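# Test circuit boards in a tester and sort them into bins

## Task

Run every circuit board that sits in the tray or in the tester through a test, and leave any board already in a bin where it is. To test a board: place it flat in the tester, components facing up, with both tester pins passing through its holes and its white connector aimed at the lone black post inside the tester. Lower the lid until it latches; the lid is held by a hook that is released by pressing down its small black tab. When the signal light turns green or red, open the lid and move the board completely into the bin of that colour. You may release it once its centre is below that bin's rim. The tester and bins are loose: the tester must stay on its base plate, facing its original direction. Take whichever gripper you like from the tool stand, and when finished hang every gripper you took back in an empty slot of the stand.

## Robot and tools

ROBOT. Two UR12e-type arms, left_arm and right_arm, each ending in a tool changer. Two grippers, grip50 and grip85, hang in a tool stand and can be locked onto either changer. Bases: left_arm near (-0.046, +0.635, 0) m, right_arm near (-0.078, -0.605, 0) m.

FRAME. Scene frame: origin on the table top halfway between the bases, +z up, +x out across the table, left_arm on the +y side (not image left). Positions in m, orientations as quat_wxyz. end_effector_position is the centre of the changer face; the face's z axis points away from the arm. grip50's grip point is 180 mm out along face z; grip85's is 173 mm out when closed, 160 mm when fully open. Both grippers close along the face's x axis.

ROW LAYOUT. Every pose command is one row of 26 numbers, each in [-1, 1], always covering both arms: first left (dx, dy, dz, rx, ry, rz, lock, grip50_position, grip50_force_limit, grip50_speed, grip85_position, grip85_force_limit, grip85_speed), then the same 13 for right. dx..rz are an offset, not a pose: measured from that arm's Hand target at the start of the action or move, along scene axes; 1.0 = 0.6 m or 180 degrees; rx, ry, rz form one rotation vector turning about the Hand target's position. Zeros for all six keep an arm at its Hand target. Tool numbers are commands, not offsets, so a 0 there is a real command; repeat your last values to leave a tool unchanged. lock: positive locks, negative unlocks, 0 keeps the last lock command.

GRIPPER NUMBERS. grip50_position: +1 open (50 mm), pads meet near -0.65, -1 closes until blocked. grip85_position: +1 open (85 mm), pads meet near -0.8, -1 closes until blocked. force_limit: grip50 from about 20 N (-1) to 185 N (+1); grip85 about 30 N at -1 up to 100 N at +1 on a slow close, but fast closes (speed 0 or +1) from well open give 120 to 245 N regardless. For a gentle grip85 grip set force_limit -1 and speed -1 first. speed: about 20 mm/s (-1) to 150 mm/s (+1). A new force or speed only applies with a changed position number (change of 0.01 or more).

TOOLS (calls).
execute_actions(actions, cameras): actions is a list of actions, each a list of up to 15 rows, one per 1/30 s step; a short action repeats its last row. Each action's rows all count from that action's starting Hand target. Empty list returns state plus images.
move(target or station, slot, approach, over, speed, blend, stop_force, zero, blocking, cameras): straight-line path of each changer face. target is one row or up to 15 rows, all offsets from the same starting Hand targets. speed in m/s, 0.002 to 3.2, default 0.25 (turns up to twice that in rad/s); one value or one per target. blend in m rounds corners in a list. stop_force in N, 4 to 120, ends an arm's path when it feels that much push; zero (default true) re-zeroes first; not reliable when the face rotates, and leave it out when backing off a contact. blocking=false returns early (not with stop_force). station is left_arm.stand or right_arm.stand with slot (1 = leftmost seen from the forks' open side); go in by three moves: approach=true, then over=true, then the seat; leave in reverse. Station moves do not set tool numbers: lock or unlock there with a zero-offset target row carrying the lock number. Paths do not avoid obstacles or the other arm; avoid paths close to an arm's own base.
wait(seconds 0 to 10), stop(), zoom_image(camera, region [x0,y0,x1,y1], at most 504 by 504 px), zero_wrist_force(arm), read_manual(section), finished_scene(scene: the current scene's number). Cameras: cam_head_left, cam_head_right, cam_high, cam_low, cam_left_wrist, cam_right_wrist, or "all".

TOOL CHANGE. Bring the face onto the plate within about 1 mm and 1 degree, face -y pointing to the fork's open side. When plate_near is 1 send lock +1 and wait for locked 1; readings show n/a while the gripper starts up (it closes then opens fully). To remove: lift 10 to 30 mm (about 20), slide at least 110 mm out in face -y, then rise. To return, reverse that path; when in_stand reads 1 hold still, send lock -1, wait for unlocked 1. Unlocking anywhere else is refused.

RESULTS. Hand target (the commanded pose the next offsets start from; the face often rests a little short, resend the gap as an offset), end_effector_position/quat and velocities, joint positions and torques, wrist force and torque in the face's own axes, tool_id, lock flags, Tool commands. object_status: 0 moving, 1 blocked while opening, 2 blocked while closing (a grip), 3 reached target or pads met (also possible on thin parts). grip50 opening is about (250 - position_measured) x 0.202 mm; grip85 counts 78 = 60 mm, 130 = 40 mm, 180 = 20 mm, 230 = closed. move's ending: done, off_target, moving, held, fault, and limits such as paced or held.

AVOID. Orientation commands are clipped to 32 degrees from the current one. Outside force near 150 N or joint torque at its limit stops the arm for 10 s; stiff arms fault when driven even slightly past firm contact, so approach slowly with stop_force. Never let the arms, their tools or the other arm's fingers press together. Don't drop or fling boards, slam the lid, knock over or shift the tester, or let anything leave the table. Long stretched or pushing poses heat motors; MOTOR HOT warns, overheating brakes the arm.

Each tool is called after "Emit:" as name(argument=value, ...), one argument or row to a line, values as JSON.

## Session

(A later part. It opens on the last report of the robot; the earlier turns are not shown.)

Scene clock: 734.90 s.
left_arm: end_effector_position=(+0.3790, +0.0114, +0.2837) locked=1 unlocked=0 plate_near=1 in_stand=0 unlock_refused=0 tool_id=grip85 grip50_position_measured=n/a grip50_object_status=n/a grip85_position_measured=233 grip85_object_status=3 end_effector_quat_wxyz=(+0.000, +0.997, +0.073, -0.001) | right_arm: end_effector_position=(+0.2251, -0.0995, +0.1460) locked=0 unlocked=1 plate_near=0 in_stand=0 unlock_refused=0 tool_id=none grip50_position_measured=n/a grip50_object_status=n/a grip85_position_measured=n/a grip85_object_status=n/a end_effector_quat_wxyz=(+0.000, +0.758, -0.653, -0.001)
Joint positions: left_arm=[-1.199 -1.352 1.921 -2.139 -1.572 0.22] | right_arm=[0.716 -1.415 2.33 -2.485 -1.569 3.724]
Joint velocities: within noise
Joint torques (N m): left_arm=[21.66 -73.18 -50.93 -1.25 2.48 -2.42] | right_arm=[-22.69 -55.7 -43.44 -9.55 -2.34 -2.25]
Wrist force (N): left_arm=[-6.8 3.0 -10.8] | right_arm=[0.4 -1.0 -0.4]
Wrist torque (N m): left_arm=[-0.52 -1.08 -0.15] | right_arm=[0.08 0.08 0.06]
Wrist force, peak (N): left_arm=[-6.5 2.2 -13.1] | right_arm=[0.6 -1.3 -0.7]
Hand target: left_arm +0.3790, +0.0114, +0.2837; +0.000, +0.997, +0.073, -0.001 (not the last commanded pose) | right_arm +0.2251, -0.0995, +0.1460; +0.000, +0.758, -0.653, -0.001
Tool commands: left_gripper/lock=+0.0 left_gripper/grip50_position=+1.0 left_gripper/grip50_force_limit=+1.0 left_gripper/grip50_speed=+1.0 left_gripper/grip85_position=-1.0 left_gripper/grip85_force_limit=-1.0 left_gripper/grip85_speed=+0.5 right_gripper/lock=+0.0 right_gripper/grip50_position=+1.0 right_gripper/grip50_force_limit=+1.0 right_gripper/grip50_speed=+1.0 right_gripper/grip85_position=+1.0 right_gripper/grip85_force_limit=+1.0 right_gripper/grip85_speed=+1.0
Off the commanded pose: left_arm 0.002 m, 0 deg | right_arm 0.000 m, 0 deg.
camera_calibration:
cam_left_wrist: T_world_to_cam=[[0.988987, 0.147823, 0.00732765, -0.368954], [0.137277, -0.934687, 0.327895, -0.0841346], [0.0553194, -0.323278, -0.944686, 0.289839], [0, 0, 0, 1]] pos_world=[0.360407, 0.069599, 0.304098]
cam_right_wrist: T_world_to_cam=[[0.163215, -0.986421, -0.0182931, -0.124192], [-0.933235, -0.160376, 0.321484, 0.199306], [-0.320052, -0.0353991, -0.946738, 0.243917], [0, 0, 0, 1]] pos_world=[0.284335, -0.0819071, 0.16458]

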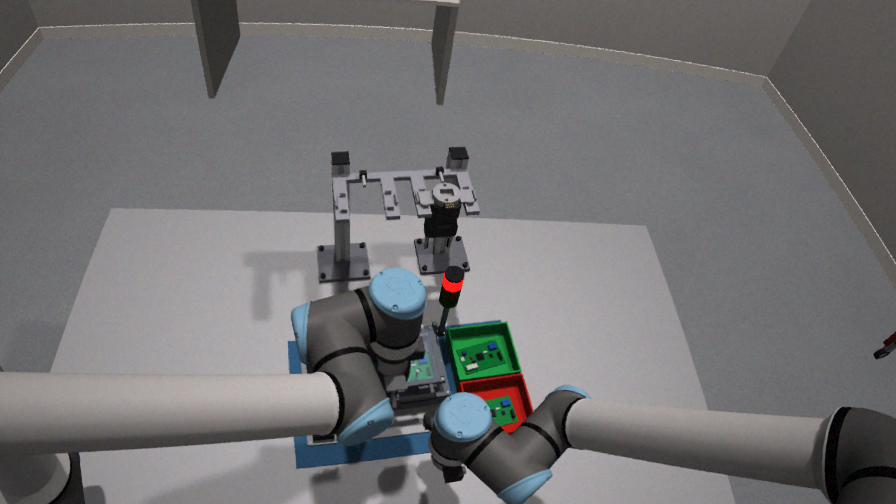

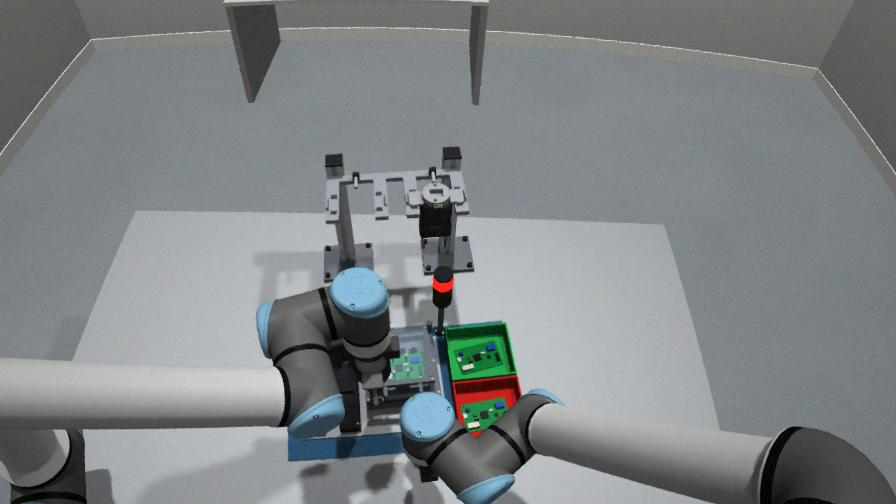

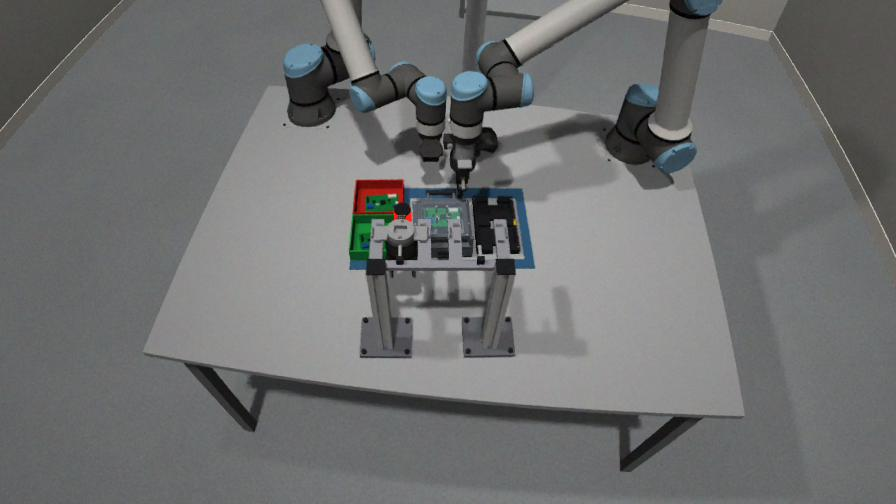

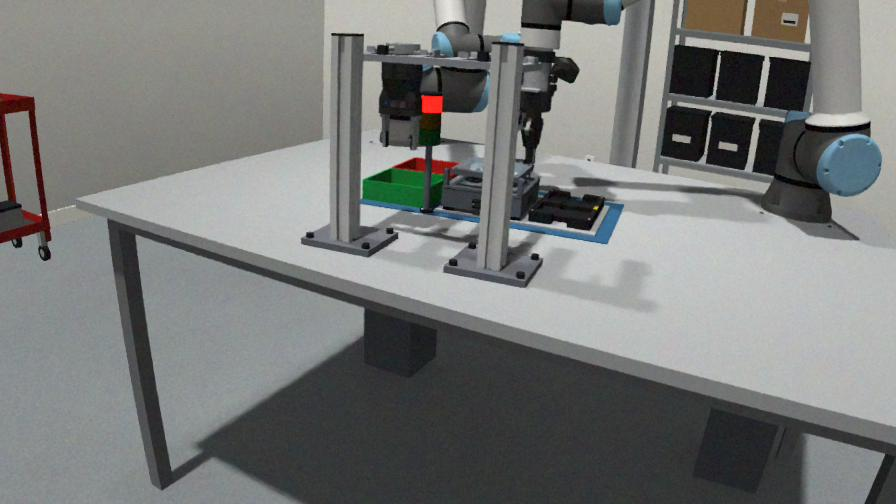

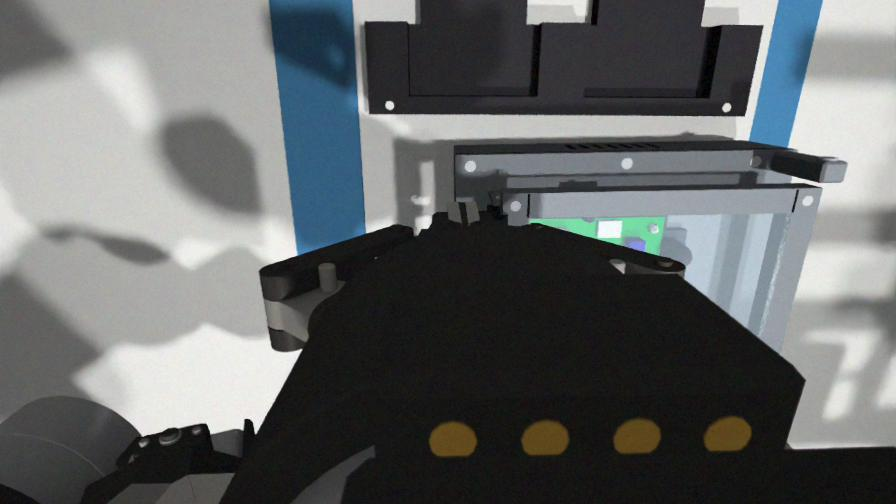

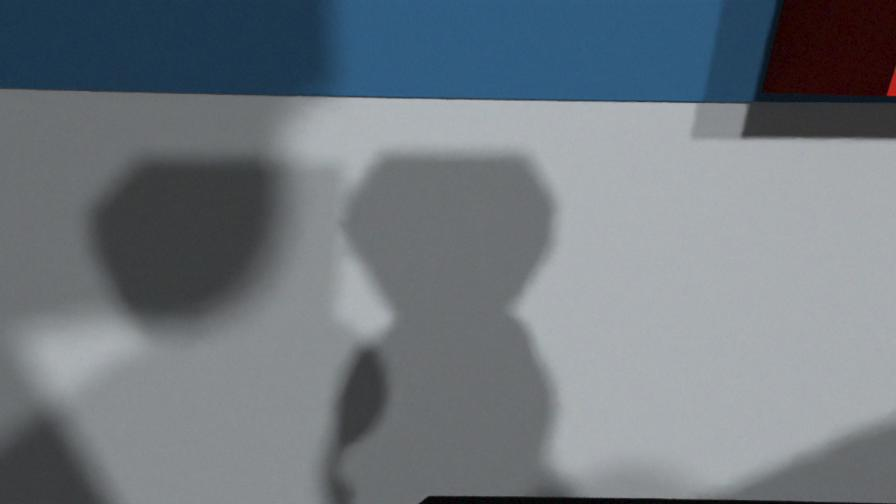

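Emit:
move(
  target=[
    [0,0,-0.0033,0,0,0,1,1,1,1,-1,-1,0.5,0,0,0,0,0,0.5,0,1,1,1,1,1,1],
    [0,0,-0.0033,0,0,0,1,1,1,1,-1,-1,0.5,0,0,0,0,0,0.9992,0,1,1,1,1,1,1],
  ],
  speed=0.5,
  blend=[0.03,0],
  cameras=["cam_right_wrist","cam_left_wrist"],
)

Scene clock: 774.10 s.
left_arm: end_effector_position=(+0.3790, +0.0114, +0.2817) locked=1 unlocked=0 plate_near=1 in_stand=0 unlock_refused=0 tool_id=grip85 grip50_position_measured=n/a grip50_object_status=n/a grip85_position_measured=233 grip85_object_status=3 end_effector_quat_wxyz=(+0.000, +0.997, +0.073, -0.001) | right_arm: end_effector_position=(+0.2251, -0.0995, +0.1460) locked=0 unlocked=1 plate_near=0 in_stand=0 unlock_refused=0 tool_id=none grip50_position_measured=n/a grip50_object_status=n/a grip85_position_measured=n/a grip85_object_status=n/a end_effector_quat_wxyz=(+0.001, +0.654, +0.757, +0.000)
Joint positions: left_arm=[-1.199 -1.35 1.923 -2.142 -1.572 0.22] | right_arm=[0.717 -1.415 2.33 -2.486 -1.573 0.586]
Joint torques (N m): left_arm=[21.51 24.24 10.65 -2.41 22.1 -0.43] | right_arm=[-21.76 -57.65 -23.69 -8.28 2.72 -1.9]
Wrist force (N): left_arm=[-60.1 -18.4 -124.6] | right_arm=[0.6 -0.7 -0.1]
Wrist torque (N m): left_arm=[3.34 -10.35 -0.47] | right_arm=[0.10 0.05 0.00]
Wrist force, peak (N): left_arm=[-59.8 -18.8 -125.8] | right_arm=[1.1 -1.6 -0.3]
Hand target: left_arm +0.3790, +0.0114, +0.2817; +0.000, +0.997, +0.073, -0.001 | right_arm +0.2251, -0.0995, +0.1460; +0.001, +0.654, +0.757, +0.000
Tool commands: left_gripper/lock=+0.0 left_gripper/grip50_position=+1.0 left_gripper/grip50_force_limit=+1.0 left_gripper/grip50_speed=+1.0 left_gripper/grip85_position=-1.0 left_gripper/grip85_force_limit=-1.0 left_gripper/grip85_speed=+0.5 right_gripper/lock=+0.0 right_gripper/grip50_position=+1.0 right_gripper/grip50_force_limit=+1.0 right_gripper/grip50_speed=+1.0 right_gripper/grip85_position=+1.0 right_gripper/grip85_force_limit=+1.0 right_gripper/grip85_speed=+1.0
Off the commanded pose: left_arm 0.000 m, 0 deg | right_arm 0.000 m, 0 deg.
move: done; blend cut to 0 m at target 1
camera_calibration:
cam_left_wrist: T_world_to_cam=[[0.988987, 0.147823, 0.00732765, -0.368939], [0.137277, -0.934687, 0.327895, -0.0834789], [0.0553194, -0.323278, -0.944686, 0.28795], [0, 0, 0, 1]] pos_world=[0.360407, 0.069599, 0.302098]
cam_right_wrist: T_world_to_cam=[[-0.160563, 0.986856, -0.0183064, 0.145087], [0.933665, 0.157872, 0.321475, -0.189211], [0.320139, 0.0345248, -0.946741, 0.106785], [0, 0, 0, 1]] pos_world=[0.165769, -0.116995, 0.16458]
Images, in order (width x height): cam_left_wrist 896x504, cam_right_wrist 896x504.

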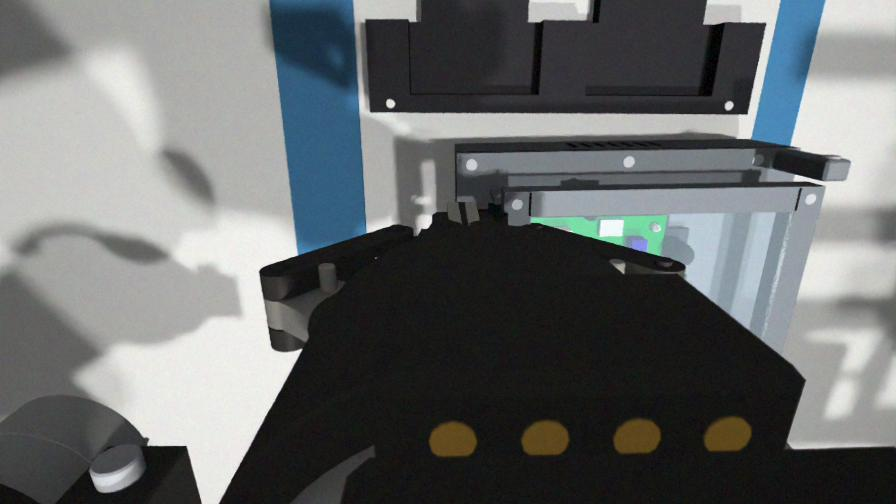

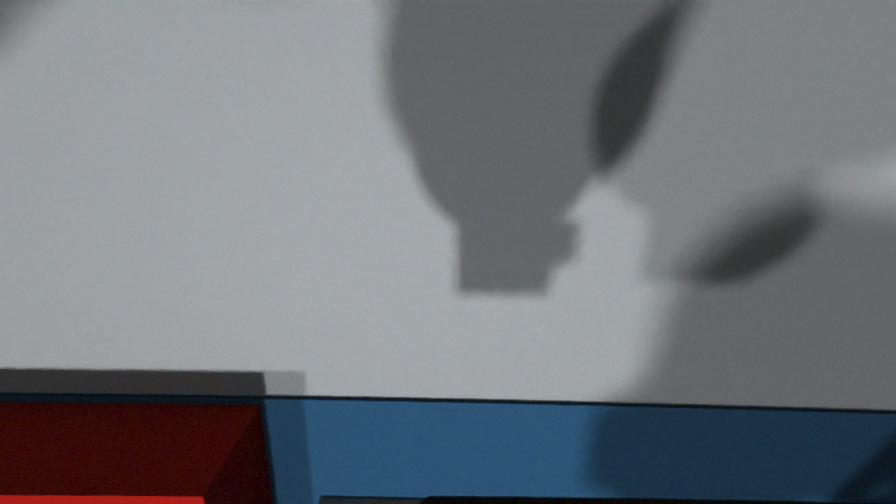

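Emit:
move(
  target=[0,0,0.0028,0,0,0,1,1,1,1,-1,-1,0.5,0,0,0,0,0,0,0,1,1,1,1,1,1],
  speed=0.02,
  cameras=["cam_left_wrist"],
)

Scene clock: 776.23 s.
left_arm: end_effector_position=(+0.3790, +0.0116, +0.2831) locked=1 unlocked=0 plate_near=1 in_stand=0 unlock_refused=0 tool_id=grip85 grip50_position_measured=n/a grip50_object_status=n/a grip85_position_measured=233 grip85_object_status=3 end_effector_quat_wxyz=(-0.001, +0.997, +0.073, -0.001) | right_arm: end_effector_position=(+0.2251, -0.0995, +0.1460) locked=0 unlocked=1 plate_near=0 in_stand=0 unlock_refused=0 tool_id=none grip50_position_measured=n/a grip50_object_status=n/a grip85_position_measured=n/a grip85_object_status=n/a end_effector_quat_wxyz=(+0.001, +0.654, +0.757, +0.000)
Joint positions: left_arm=[-1.199 -1.351 1.921 -2.139 -1.571 0.22] | right_arm=[0.717 -1.415 2.33 -2.486 -1.573 0.586]
Joint torques (N m): left_arm=[21.64 -54.65 -36.91 1.08 7.73 0.89] | right_arm=[-23.37 -64.93 -29.71 -3.77 2.68 -0.63]
Wrist force (N): left_arm=[-25.0 6.3 -37.4] | right_arm=[0.6 -0.9 -0.5]
Wrist torque (N m): left_arm=[-1.18 -4.43 -0.15] | right_arm=[0.08 0.06 0.00]
Wrist force, peak (N): left_arm=[-59.6 -19.0 -125.8] | right_arm=[0.9 -1.5 -0.8]
Hand target: left_arm +0.3790, +0.0114, +0.2834; +0.000, +0.997, +0.073, -0.001 | right_arm +0.2251, -0.0995, +0.1460; +0.001, +0.654, +0.757, +0.000
Tool commands: left_gripper/lock=+0.0 left_gripper/grip50_position=+1.0 left_gripper/grip50_force_limit=+1.0 left_gripper/grip50_speed=+1.0 left_gripper/grip85_position=-1.0 left_gripper/grip85_force_limit=-1.0 left_gripper/grip85_speed=+0.5 right_gripper/lock=+0.0 right_gripper/grip50_position=+1.0 right_gripper/grip50_force_limit=+1.0 right_gripper/grip50_speed=+1.0 right_gripper/grip85_position=+1.0 right_gripper/grip85_force_limit=+1.0 right_gripper/grip85_speed=+1.0
Off the commanded pose: left_arm 0.000 m, 0 deg | right_arm 0.000 m, 0 deg.
move: done
camera_calibration:
cam_left_wrist: T_world_to_cam=[[0.988994, 0.14776, 0.00754772, -0.369029], [0.137181, -0.934904, 0.327316, -0.0836202], [0.0554208, -0.322678, -0.944885, 0.289286], [0, 0, 0, 1]] pos_world=[0.360406, 0.0696973, 0.303497]
Images, in order (width x height): cam_left_wrist 896x504.

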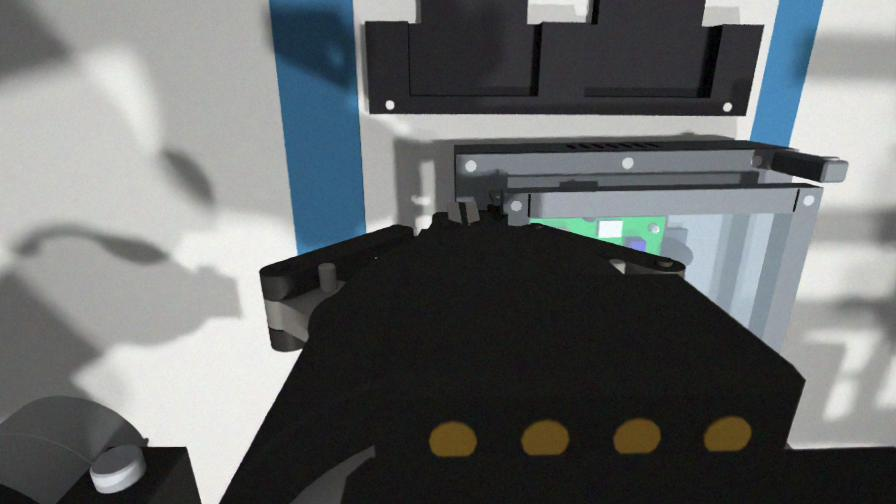

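Emit:
move(
  target=[
    [0,0,0,0,0,0,1,1,1,1,-1,-1,0.5,0,0,-0.1833,0,0,0,0,1,1,1,1,1,1],
    [0,0,0,0,0,0,1,1,1,1,-1,-1,0.5,0.1483,0.02205,-0.1833,0,0,0,0,1,1,1,1,1,1],
  ],
  speed=[0.15,0.1],
  blend=[0.0,0],
  cameras=["cam_low","cam_head_right","cam_head_left","cam_high"],
)

Scene clock: 783.93 s.
left_arm: end_effector_position=(+0.3790, +0.0114, +0.2834) locked=1 unlocked=0 plate_near=1 in_stand=0 unlock_refused=0 tool_id=grip85 grip50_position_measured=n/a grip50_object_status=n/a grip85_position_measured=233 grip85_object_status=3 end_effector_quat_wxyz=(+0.000, +0.997, +0.073, -0.001) | right_arm: end_effector_position=(+0.3142, -0.0864, +0.0359) locked=0 unlocked=1 plate_near=0 in_stand=0 unlock_refused=0 tool_id=none grip50_position_measured=n/a grip50_object_status=n/a grip85_position_measured=n/a grip85_object_status=n/a end_effector_quat_wxyz=(+0.001, +0.654, +0.757, +0.000) end_effector_velocity=(-0.003, -0.001, +0.000) end_effector_angular_velocity=(+0.000, +0.000, +0.000)
Joint positions: left_arm=[-1.199 -1.352 1.921 -2.139 -1.572 0.22] | right_arm=[0.639 -1.138 2.256 -2.689 -1.573 0.507]
Joint velocities: left_arm=[within noise] | right_arm=[0.002 -0.002 0.005 -0.003 0 0.002]
Joint torques (N m): left_arm=[21.64 -60.94 -47.64 -5.14 2.8 1.92] | right_arm=[19.96 -78.74 -15.67 -9.15 2.43 2.92]
Wrist force (N): left_arm=[-17.6 3.4 -24.1] | right_arm=[0.5 -1.7 -0.7]
Wrist torque (N m): left_arm=[-0.65 -3.24 -0.15] | right_arm=[0.04 0.07 0.15]
Wrist force, peak (N): left_arm=[-24.4 6.1 -35.7] | right_arm=[1.2 -0.7 -4.3]
Hand target: left_arm +0.3790, +0.0114, +0.2834; +0.000, +0.997, +0.073, -0.001 | right_arm +0.3141, -0.0863, +0.0360; +0.001, +0.654, +0.757, +0.000
Tool commands: left_gripper/lock=+0.0 left_gripper/grip50_position=+1.0 left_gripper/grip50_force_limit=+1.0 left_gripper/grip50_speed=+1.0 left_gripper/grip85_position=-1.0 left_gripper/grip85_force_limit=-1.0 left_gripper/grip85_speed=+0.5 right_gripper/lock=+0.0 right_gripper/grip50_position=+1.0 right_gripper/grip50_force_limit=+1.0 right_gripper/grip50_speed=+1.0 right_gripper/grip85_position=+1.0 right_gripper/grip85_force_limit=+1.0 right_gripper/grip85_speed=+1.0
Off the commanded pose: left_arm 0.000 m, 0 deg | right_arm 0.000 m, 0 deg.
move: done
Images, in order (width x height): cam_head_left 896x504, cam_head_right 896x504, cam_high 896x504, cam_low 896x504.

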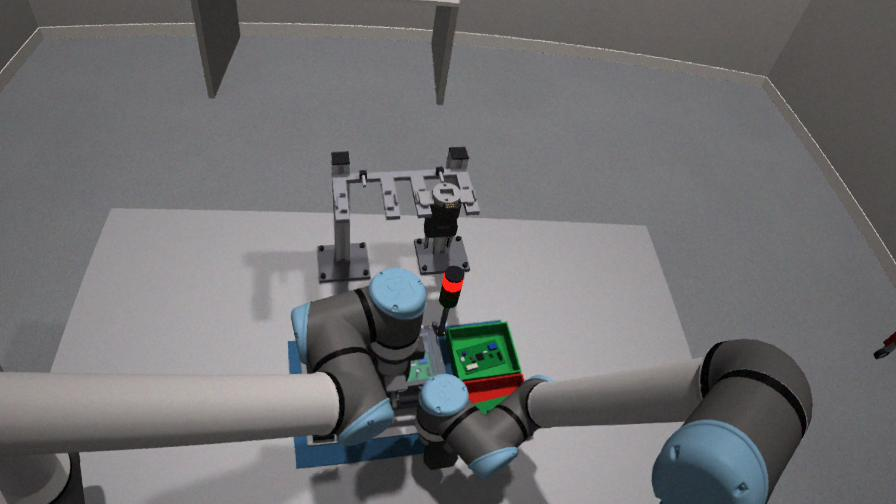

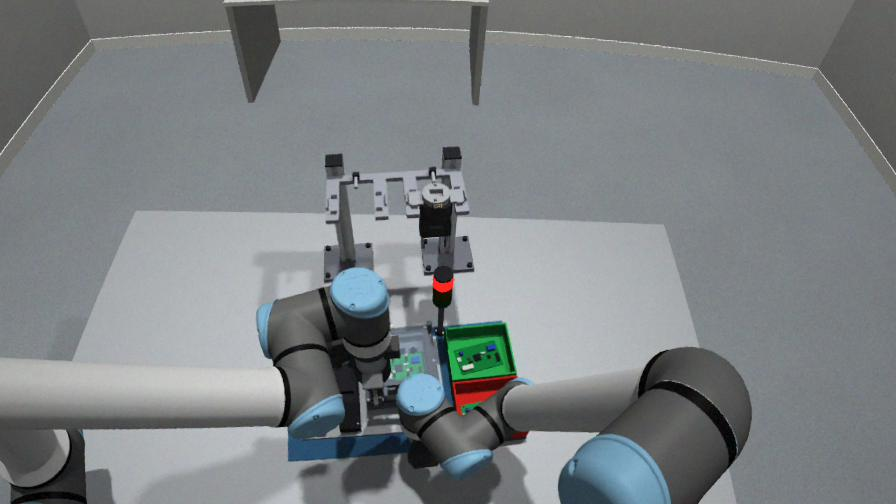

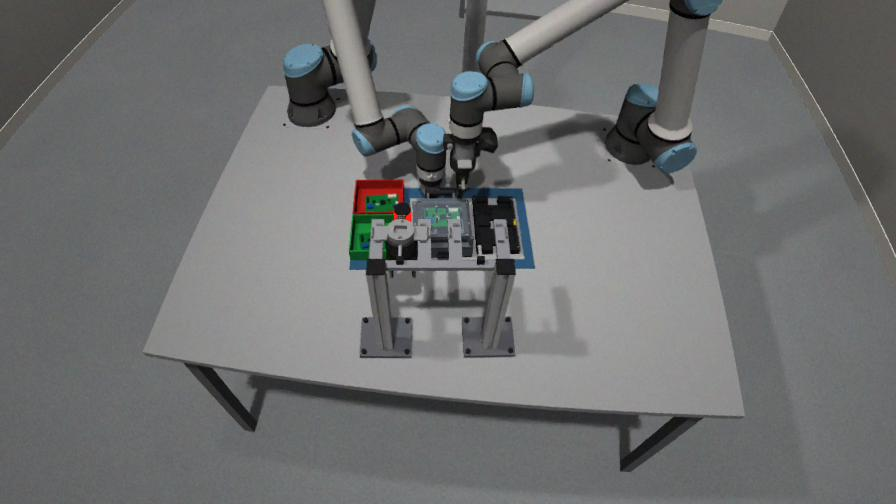

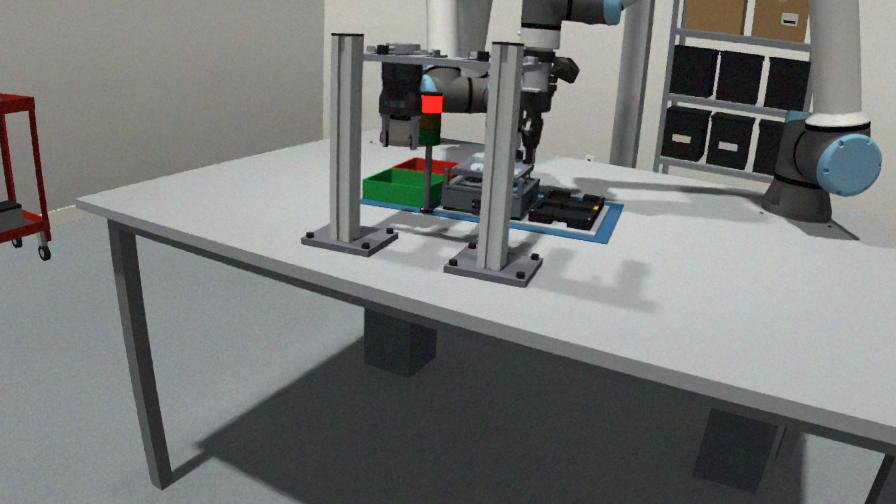

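Emit:
zoom_image(
  camera="cam_high",
  region=[400, 140, 500, 220],
)

Emit:
zoom_image(
  camera="cam_head_right",
  region=[330, 330, 480, 460],
)

Emit:
zoom_image(
  camera="cam_low",
  region=[430, 110, 560, 220],
)

Scaled by 5.040 from the camera's 896x504 image, which has a finer 1280x720 frame.

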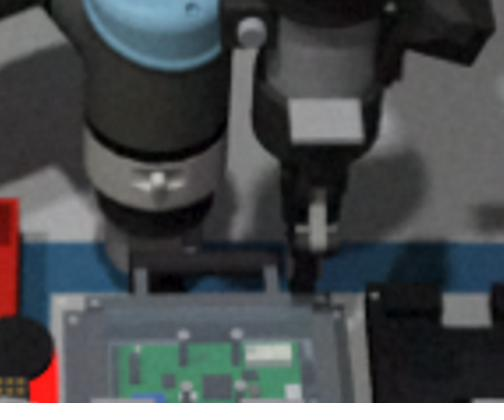

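Scaled by 3.360 from the camera's 896x504 image, which has a finer 1280x720 frame.

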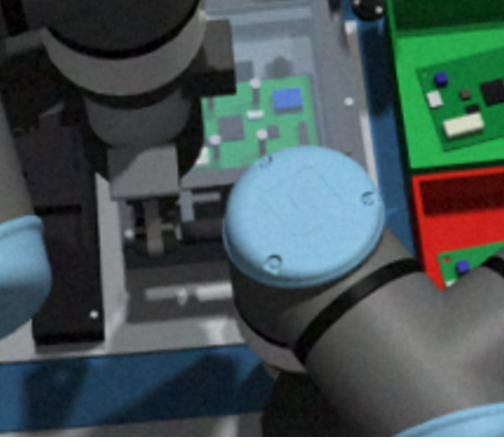

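Scaled by 3.877 from the camera's 896x504 image, which has a finer 1280x720 frame.

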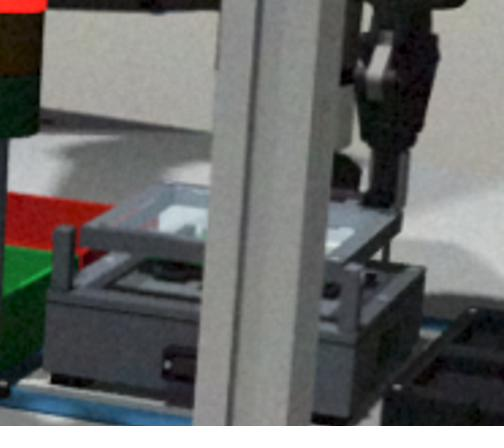

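Emit:
move(
  target=[0,0,0,0,0,0,1,1,1,1,-1,-1,0.5,0.02967,0.0044,0,0,0,0,0,1,1,1,1,1,1],
  speed=0.012,
  stop_force=6,
  cameras=["cam_high","cam_low"],
)

Scene clock: 790.80 s.
left_arm: end_effector_position=(+0.3790, +0.0114, +0.2834) locked=1 unlocked=0 plate_near=1 in_stand=0 unlock_refused=0 tool_id=grip85 grip50_position_measured=n/a grip50_object_status=n/a grip85_position_measured=233 grip85_object_status=3 end_effector_quat_wxyz=(+0.000, +0.997, +0.073, -0.001) | right_arm: end_effector_position=(+0.3319, -0.0837, +0.0360) locked=0 unlocked=1 plate_near=0 in_stand=0 unlock_refused=0 tool_id=none grip50_position_measured=n/a grip50_object_status=n/a grip85_position_measured=n/a grip85_object_status=n/a end_effector_quat_wxyz=(+0.001, +0.654, +0.757, +0.000)
Joint positions: left_arm=[-1.199 -1.352 1.921 -2.139 -1.572 0.22] | right_arm=[0.625 -1.126 2.231 -2.677 -1.573 0.494]
Joint torques (N m): left_arm=[21.52 -63.14 -46.48 -5 2.67 3.09] | right_arm=[12.11 -76.75 -15.03 -8.77 0.47 2.23]
Wrist force (N): left_arm=[-18.0 3.8 -23.6] | right_arm=[1.0 -1.6 -0.3]
Wrist torque (N m): left_arm=[-0.63 -3.23 -0.15] | right_arm=[0.04 0.03 0.17]
Wrist force, peak (N): left_arm=[-17.8 3.3 -25.2] | right_arm=[0.5 -1.7 -1.0]
Hand target: left_arm +0.3790, +0.0114, +0.2834; +0.000, +0.997, +0.073, -0.001 | right_arm +0.3319, -0.0836, +0.0360; +0.001, +0.654, +0.757, +0.000
Tool commands: left_gripper/lock=+0.0 left_gripper/grip50_position=+1.0 left_gripper/grip50_force_limit=+1.0 left_gripper/grip50_speed=+1.0 left_gripper/grip85_position=-1.0 left_gripper/grip85_force_limit=-1.0 left_gripper/grip85_speed=+0.5 right_gripper/lock=+0.0 right_gripper/grip50_position=+1.0 right_gripper/grip50_force_limit=+1.0 right_gripper/grip50_speed=+1.0 right_gripper/grip85_position=+1.0 right_gripper/grip85_force_limit=+1.0 right_gripper/grip85_speed=+1.0
Off the commanded pose: left_arm 0.000 m, 0 deg | right_arm 0.000 m, 0 deg.
move: done
Images, in order (width x height): cam_high 896x504, cam_low 896x504.

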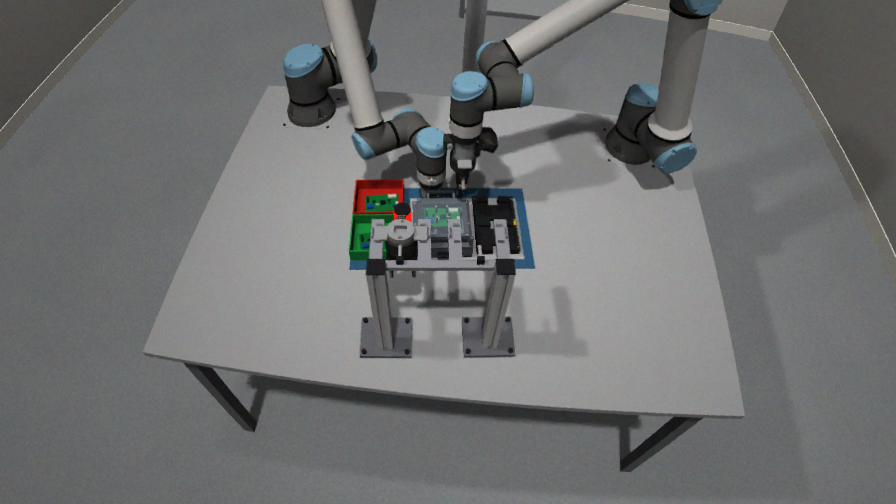

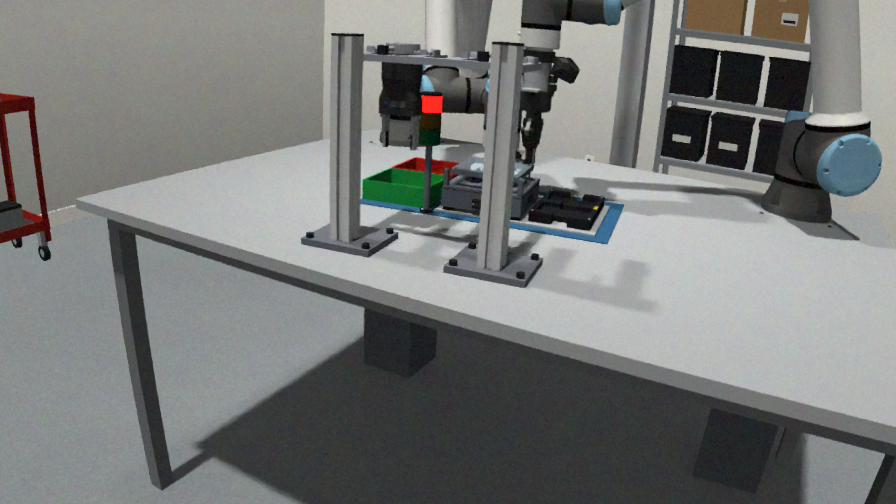

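Emit:
move(
  target=[0,0,0,0,0,0,1,1,1,1,-1,-1,0.5,0.01648,0.00245,0,0,0,0,0,1,1,1,1,1,1],
  speed=0.01,
  stop_force=5,
  cameras=[],
)

Scene clock: 793.97 s.
left_arm: end_effector_position=(+0.3790, +0.0114, +0.2834) locked=1 unlocked=0 plate_near=1 in_stand=0 unlock_refused=0 tool_id=grip85 grip50_position_measured=n/a grip50_object_status=n/a grip85_position_measured=233 grip85_object_status=3 end_effector_quat_wxyz=(+0.000, +0.997, +0.073, -0.001) | right_arm: end_effector_position=(+0.3351, -0.0831, +0.0361) locked=0 unlocked=1 plate_near=0 in_stand=0 unlock_refused=0 tool_id=none grip50_position_measured=n/a grip50_object_status=n/a grip85_position_measured=n/a grip85_object_status=n/a end_effector_quat_wxyz=(+0.001, +0.654, +0.757, +0.000)
Joint positions: left_arm=[-1.199 -1.352 1.921 -2.139 -1.572 0.22] | right_arm=[0.623 -1.124 2.227 -2.675 -1.573 0.491]
Joint torques (N m): left_arm=[20.79 -66.07 -45.3 -5.47 2.38 3.16] | right_arm=[16.39 -79.69 -15.34 -8.64 1.11 2.22]
Wrist force (N): left_arm=[-11.3 2.2 -21.7] | right_arm=[0.3 -1.2 -0.4]
Wrist torque (N m): left_arm=[-0.40 -2.09 -0.15] | right_arm=[0.07 0.09 0.17]
Wrist force, peak (N): left_arm=[-17.8 3.2 -25.3] | right_arm=[2.7 -14.4 -0.7]
Hand target: left_arm +0.3790, +0.0114, +0.2834; +0.000, +0.997, +0.073, -0.001 | right_arm +0.3351, -0.0831, +0.0361; +0.001, +0.654, +0.757, +0.000 (not the last commanded pose)
Tool commands: left_gripper/lock=+0.0 left_gripper/grip50_position=+1.0 left_gripper/grip50_force_limit=+1.0 left_gripper/grip50_speed=+1.0 left_gripper/grip85_position=-1.0 left_gripper/grip85_force_limit=-1.0 left_gripper/grip85_speed=+0.5 right_gripper/lock=+0.0 right_gripper/grip50_position=+1.0 right_gripper/grip50_force_limit=+1.0 right_gripper/grip50_speed=+1.0 right_gripper/grip85_position=+1.0 right_gripper/grip85_force_limit=+1.0 right_gripper/grip85_speed=+1.0
Off the commanded pose: left_arm 0.000 m, 0 deg | right_arm 0.007 m, 0 deg.
move: contact (right_arm)
No camera images: "cameras" was empty.

Emit:
move(
  target=[0,0,0,0,0,0,1,1,1,1,-1,-1,0.5,-0.0025,-0.00037,0.005,0,0,0,0,1,1,1,1,1,1],
  speed=0.02,
  cameras=[],
)

Emit:
move(
  target=[0,0,0,0,0,0,1,1,1,1,-1,-1,0.5,0,0,0.05,0,0,0,0,1,1,1,1,1,1],
  speed=0.012,
  stop_force=14,
  cameras=["cam_low","cam_high","cam_left_wrist","cam_right_wrist"],
)

Scene clock: 800.83 s.
left_arm: end_effector_position=(+0.3790, +0.0114, +0.2834) locked=1 unlocked=0 plate_near=1 in_stand=0 unlock_refused=0 tool_id=grip85 grip50_position_measured=n/a grip50_object_status=n/a grip85_position_measured=233 grip85_object_status=3 end_effector_quat_wxyz=(+0.000, +0.997, +0.073, -0.001) | right_arm: end_effector_position=(+0.3336, -0.0833, +0.0392) locked=0 unlocked=1 plate_near=0 in_stand=0 unlock_refused=0 tool_id=none grip50_position_measured=n/a grip50_object_status=n/a grip85_position_measured=n/a grip85_object_status=n/a end_effector_quat_wxyz=(+0.001, +0.654, +0.757, +0.000)
Joint positions: left_arm=[-1.199 -1.352 1.921 -2.139 -1.572 0.22] | right_arm=[0.624 -1.13 2.228 -2.67 -1.573 0.492]
Joint torques (N m): left_arm=[18.68 -60.46 -44.78 -4.55 2.6 3.26] | right_arm=[15.1 -66.03 -17.2 -3.26 1.01 2.34]
Wrist force (N): left_arm=[-11.9 2.2 -21.3] | right_arm=[0.5 -1.0 -0.8]
Wrist torque (N m): left_arm=[-0.41 -2.05 -0.15] | right_arm=[0.08 0.07 0.03]
Wrist force, peak (N): left_arm=[-11.6 2.0 -22.5] | right_arm=[0.1 -1.8 -0.9]
Hand target: left_arm +0.3790, +0.0114, +0.2834; +0.000, +0.997, +0.073, -0.001 | right_arm +0.3336, -0.0833, +0.0391; +0.001, +0.654, +0.757, +0.000
Tool commands: left_gripper/lock=+0.0 left_gripper/grip50_position=+1.0 left_gripper/grip50_force_limit=+1.0 left_gripper/grip50_speed=+1.0 left_gripper/grip85_position=-1.0 left_gripper/grip85_force_limit=-1.0 left_gripper/grip85_speed=+0.5 right_gripper/lock=+0.0 right_gripper/grip50_position=+1.0 right_gripper/grip50_force_limit=+1.0 right_gripper/grip50_speed=+1.0 right_gripper/grip85_position=+1.0 right_gripper/grip85_force_limit=+1.0 right_gripper/grip85_speed=+1.0
Off the commanded pose: left_arm 0.000 m, 0 deg | right_arm 0.000 m, 0 deg.
move: done
No camera images: "cameras" was empty.

Scene clock: 801.73 s.
left_arm: end_effector_position=(+0.3790, +0.0114, +0.2834) locked=1 unlocked=0 plate_near=1 in_stand=0 unlock_refused=0 tool_id=grip85 grip50_position_measured=n/a grip50_object_status=n/a grip85_position_measured=233 grip85_object_status=3 end_effector_quat_wxyz=(+0.000, +0.997, +0.073, -0.001) | right_arm: end_effector_position=(+0.3335, -0.0834, +0.0399) locked=0 unlocked=1 plate_near=0 in_stand=0 unlock_refused=0 tool_id=none grip50_position_measured=n/a grip50_object_status=n/a grip85_position_measured=n/a grip85_object_status=n/a end_effector_quat_wxyz=(+0.001, +0.654, +0.757, +0.000)
Joint positions: left_arm=[-1.199 -1.352 1.921 -2.139 -1.572 0.22] | right_arm=[0.624 -1.132 2.228 -2.668 -1.573 0.492]
Joint torques (N m): left_arm=[18.83 -54.45 -44.52 -4.91 2.53 2.73] | right_arm=[18.41 -49.73 -24.43 -10.04 1.15 2.16]
Wrist force (N): left_arm=[-11.2 2.7 -18.7] | right_arm=[-0.3 -2.3 3.0]
Wrist torque (N m): left_arm=[-0.45 -2.00 -0.14] | right_arm=[0.22 0.18 0.08]
Wrist force, peak (N): left_arm=[-11.7 -2.9 -29.8] | right_arm=[1.9 3.5 27.5]
Hand target: left_arm +0.3790, +0.0114, +0.2834; +0.000, +0.997, +0.073, -0.001 | right_arm +0.3335, -0.0834, +0.0398; +0.001, +0.654, +0.757, +0.000 (not the last commanded pose)
Tool commands: left_gripper/lock=+0.0 left_gripper/grip50_position=+1.0 left_gripper/grip50_force_limit=+1.0 left_gripper/grip50_speed=+1.0 left_gripper/grip85_position=-1.0 left_gripper/grip85_force_limit=-1.0 left_gripper/grip85_speed=+0.5 right_gripper/lock=+0.0 right_gripper/grip50_position=+1.0 right_gripper/grip50_force_limit=+1.0 right_gripper/grip50_speed=+1.0 right_gripper/grip85_position=+1.0 right_gripper/grip85_force_limit=+1.0 right_gripper/grip85_speed=+1.0
Off the commanded pose: left_arm 0.000 m, 0 deg | right_arm 0.029 m, 0 deg.
move: contact (right_arm)
camera_calibration:
cam_left_wrist: T_world_to_cam=[[0.988987, 0.147823, 0.00732765, -0.368952], [0.137277, -0.934687, 0.327895, -0.0840363], [0.0553194, -0.323278, -0.944686, 0.289556], [0, 0, 0, 1]] pos_world=[0.360407, 0.069599, 0.303798]
cam_right_wrist: T_world_to_cam=[[-0.160778, 0.986821, -0.0182786, 0.144715], [0.933628, 0.158067, 0.321487, -0.258824], [0.320139, 0.0346227, -0.946738, -0.0289137], [0, 0, 0, 1]] pos_world=[0.274169, -0.100895, 0.0584799]
Images, in order (width x height): cam_high 896x504, cam_low 896x504, cam_left_wrist 896x504, cam_right_wrist 896x504.

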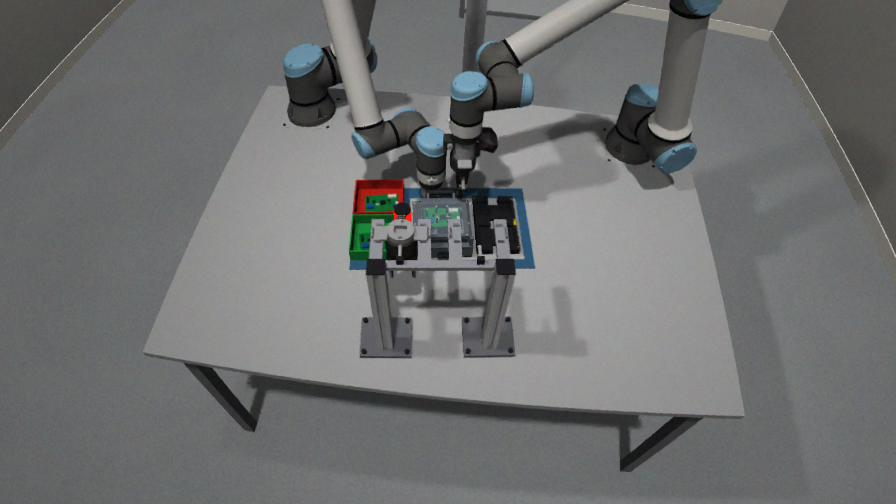

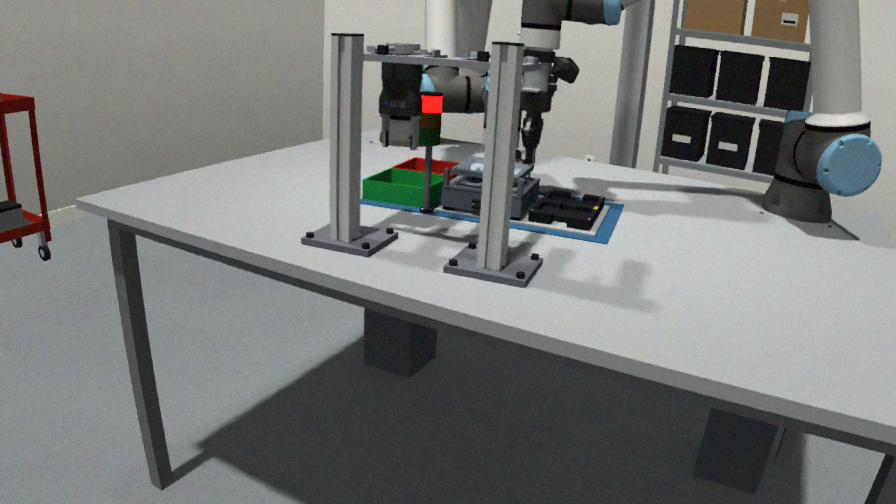

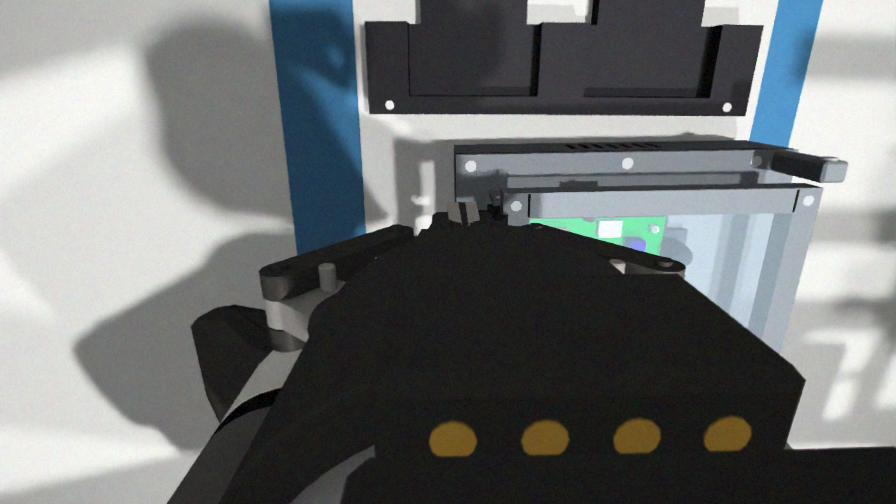

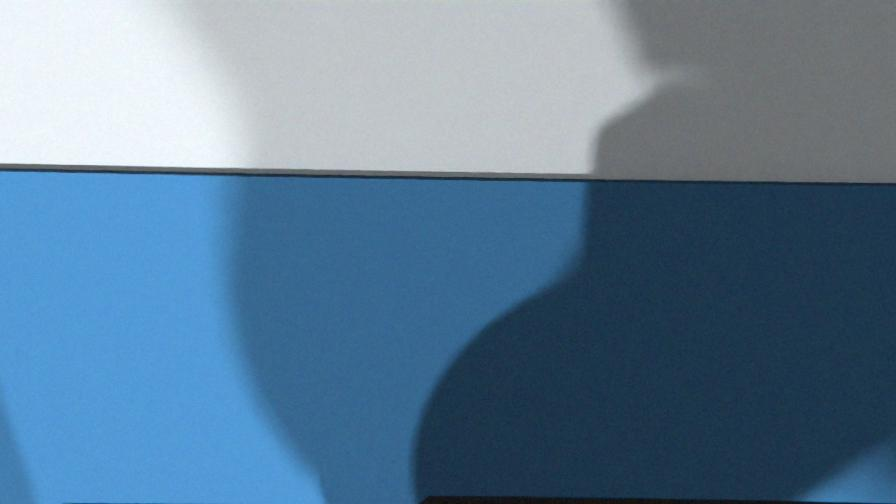

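Emit:
move(
  target=[0,0,0,0,0,0,1,1,1,1,-1,-1,0.5,0,0,0.04,0,0,0,0,1,1,1,1,1,1],
  speed=0.005,
  stop_force=30,
  cameras=["cam_low","cam_left_wrist"],
)

Scene clock: 805.67 s.
left_arm: end_effector_position=(+0.3790, +0.0114, +0.2834) locked=1 unlocked=0 plate_near=1 in_stand=0 unlock_refused=0 tool_id=grip85 grip50_position_measured=n/a grip50_object_status=n/a grip85_position_measured=233 grip85_object_status=3 end_effector_quat_wxyz=(+0.000, +0.997, +0.073, -0.001) | right_arm: end_effector_position=(+0.3333, -0.0835, +0.0404) locked=0 unlocked=1 plate_near=0 in_stand=0 unlock_refused=0 tool_id=none grip50_position_measured=n/a grip50_object_status=n/a grip85_position_measured=n/a grip85_object_status=n/a end_effector_quat_wxyz=(+0.001, +0.654, +0.757, +0.000)
Joint positions: left_arm=[-1.199 -1.352 1.921 -2.139 -1.572 0.22] | right_arm=[0.624 -1.133 2.228 -2.666 -1.573 0.492]
Joint torques (N m): left_arm=[18.21 -52.04 -42.14 -4.78 2.53 3.12] | right_arm=[19 -58.95 -31.63 -12.57 0.62 2.3]
Wrist force (N): left_arm=[-9.6 0.4 -26.1] | right_arm=[-2.1 -1.3 22.8]
Wrist torque (N m): left_arm=[-0.07 -1.58 -0.15] | right_arm=[1.27 0.52 0.15]
Wrist force, peak (N): left_arm=[-11.9 -6.4 -35.2] | right_arm=[6.1 5.9 33.6]
Hand target: left_arm +0.3790, +0.0114, +0.2834; +0.000, +0.997, +0.073, -0.001 | right_arm +0.3334, -0.0835, +0.0403; +0.001, +0.654, +0.757, +0.000 (not the last commanded pose)
Tool commands: left_gripper/lock=+0.0 left_gripper/grip50_position=+1.0 left_gripper/grip50_force_limit=+1.0 left_gripper/grip50_speed=+1.0 left_gripper/grip85_position=-1.0 left_gripper/grip85_force_limit=-1.0 left_gripper/grip85_speed=+0.5 right_gripper/lock=+0.0 right_gripper/grip50_position=+1.0 right_gripper/grip50_force_limit=+1.0 right_gripper/grip50_speed=+1.0 right_gripper/grip85_position=+1.0 right_gripper/grip85_force_limit=+1.0 right_gripper/grip85_speed=+1.0
Off the commanded pose: left_arm 0.000 m, 0 deg | right_arm 0.023 m, 0 deg.
move: contact (right_arm)
camera_calibration:
cam_left_wrist: T_world_to_cam=[[0.988987, 0.147823, 0.00732765, -0.368952], [0.137277, -0.934687, 0.327895, -0.0840363], [0.0553194, -0.323278, -0.944686, 0.289556], [0, 0, 0, 1]] pos_world=[0.360407, 0.069599, 0.303798]
Images, in order (width x height): cam_low 896x504, cam_left_wrist 896x504.

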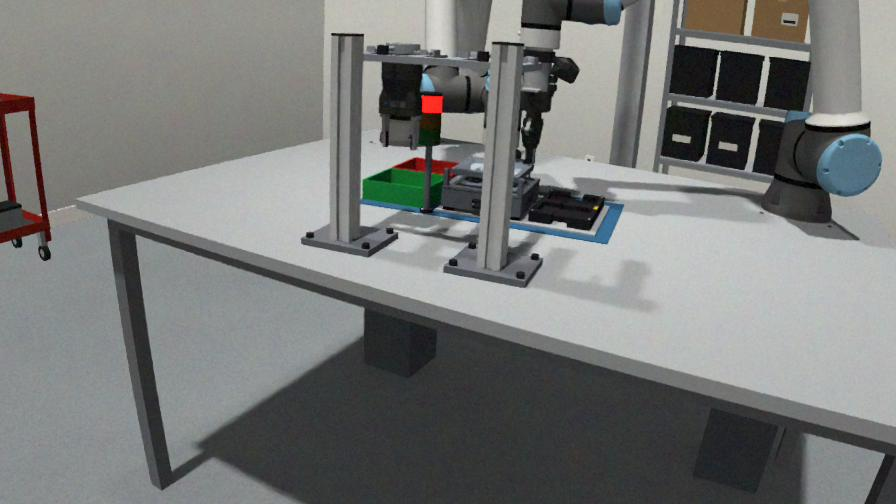

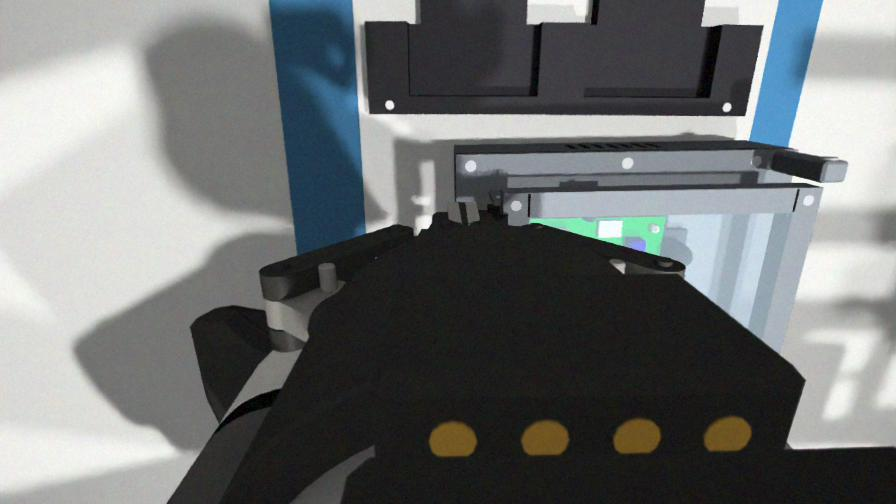

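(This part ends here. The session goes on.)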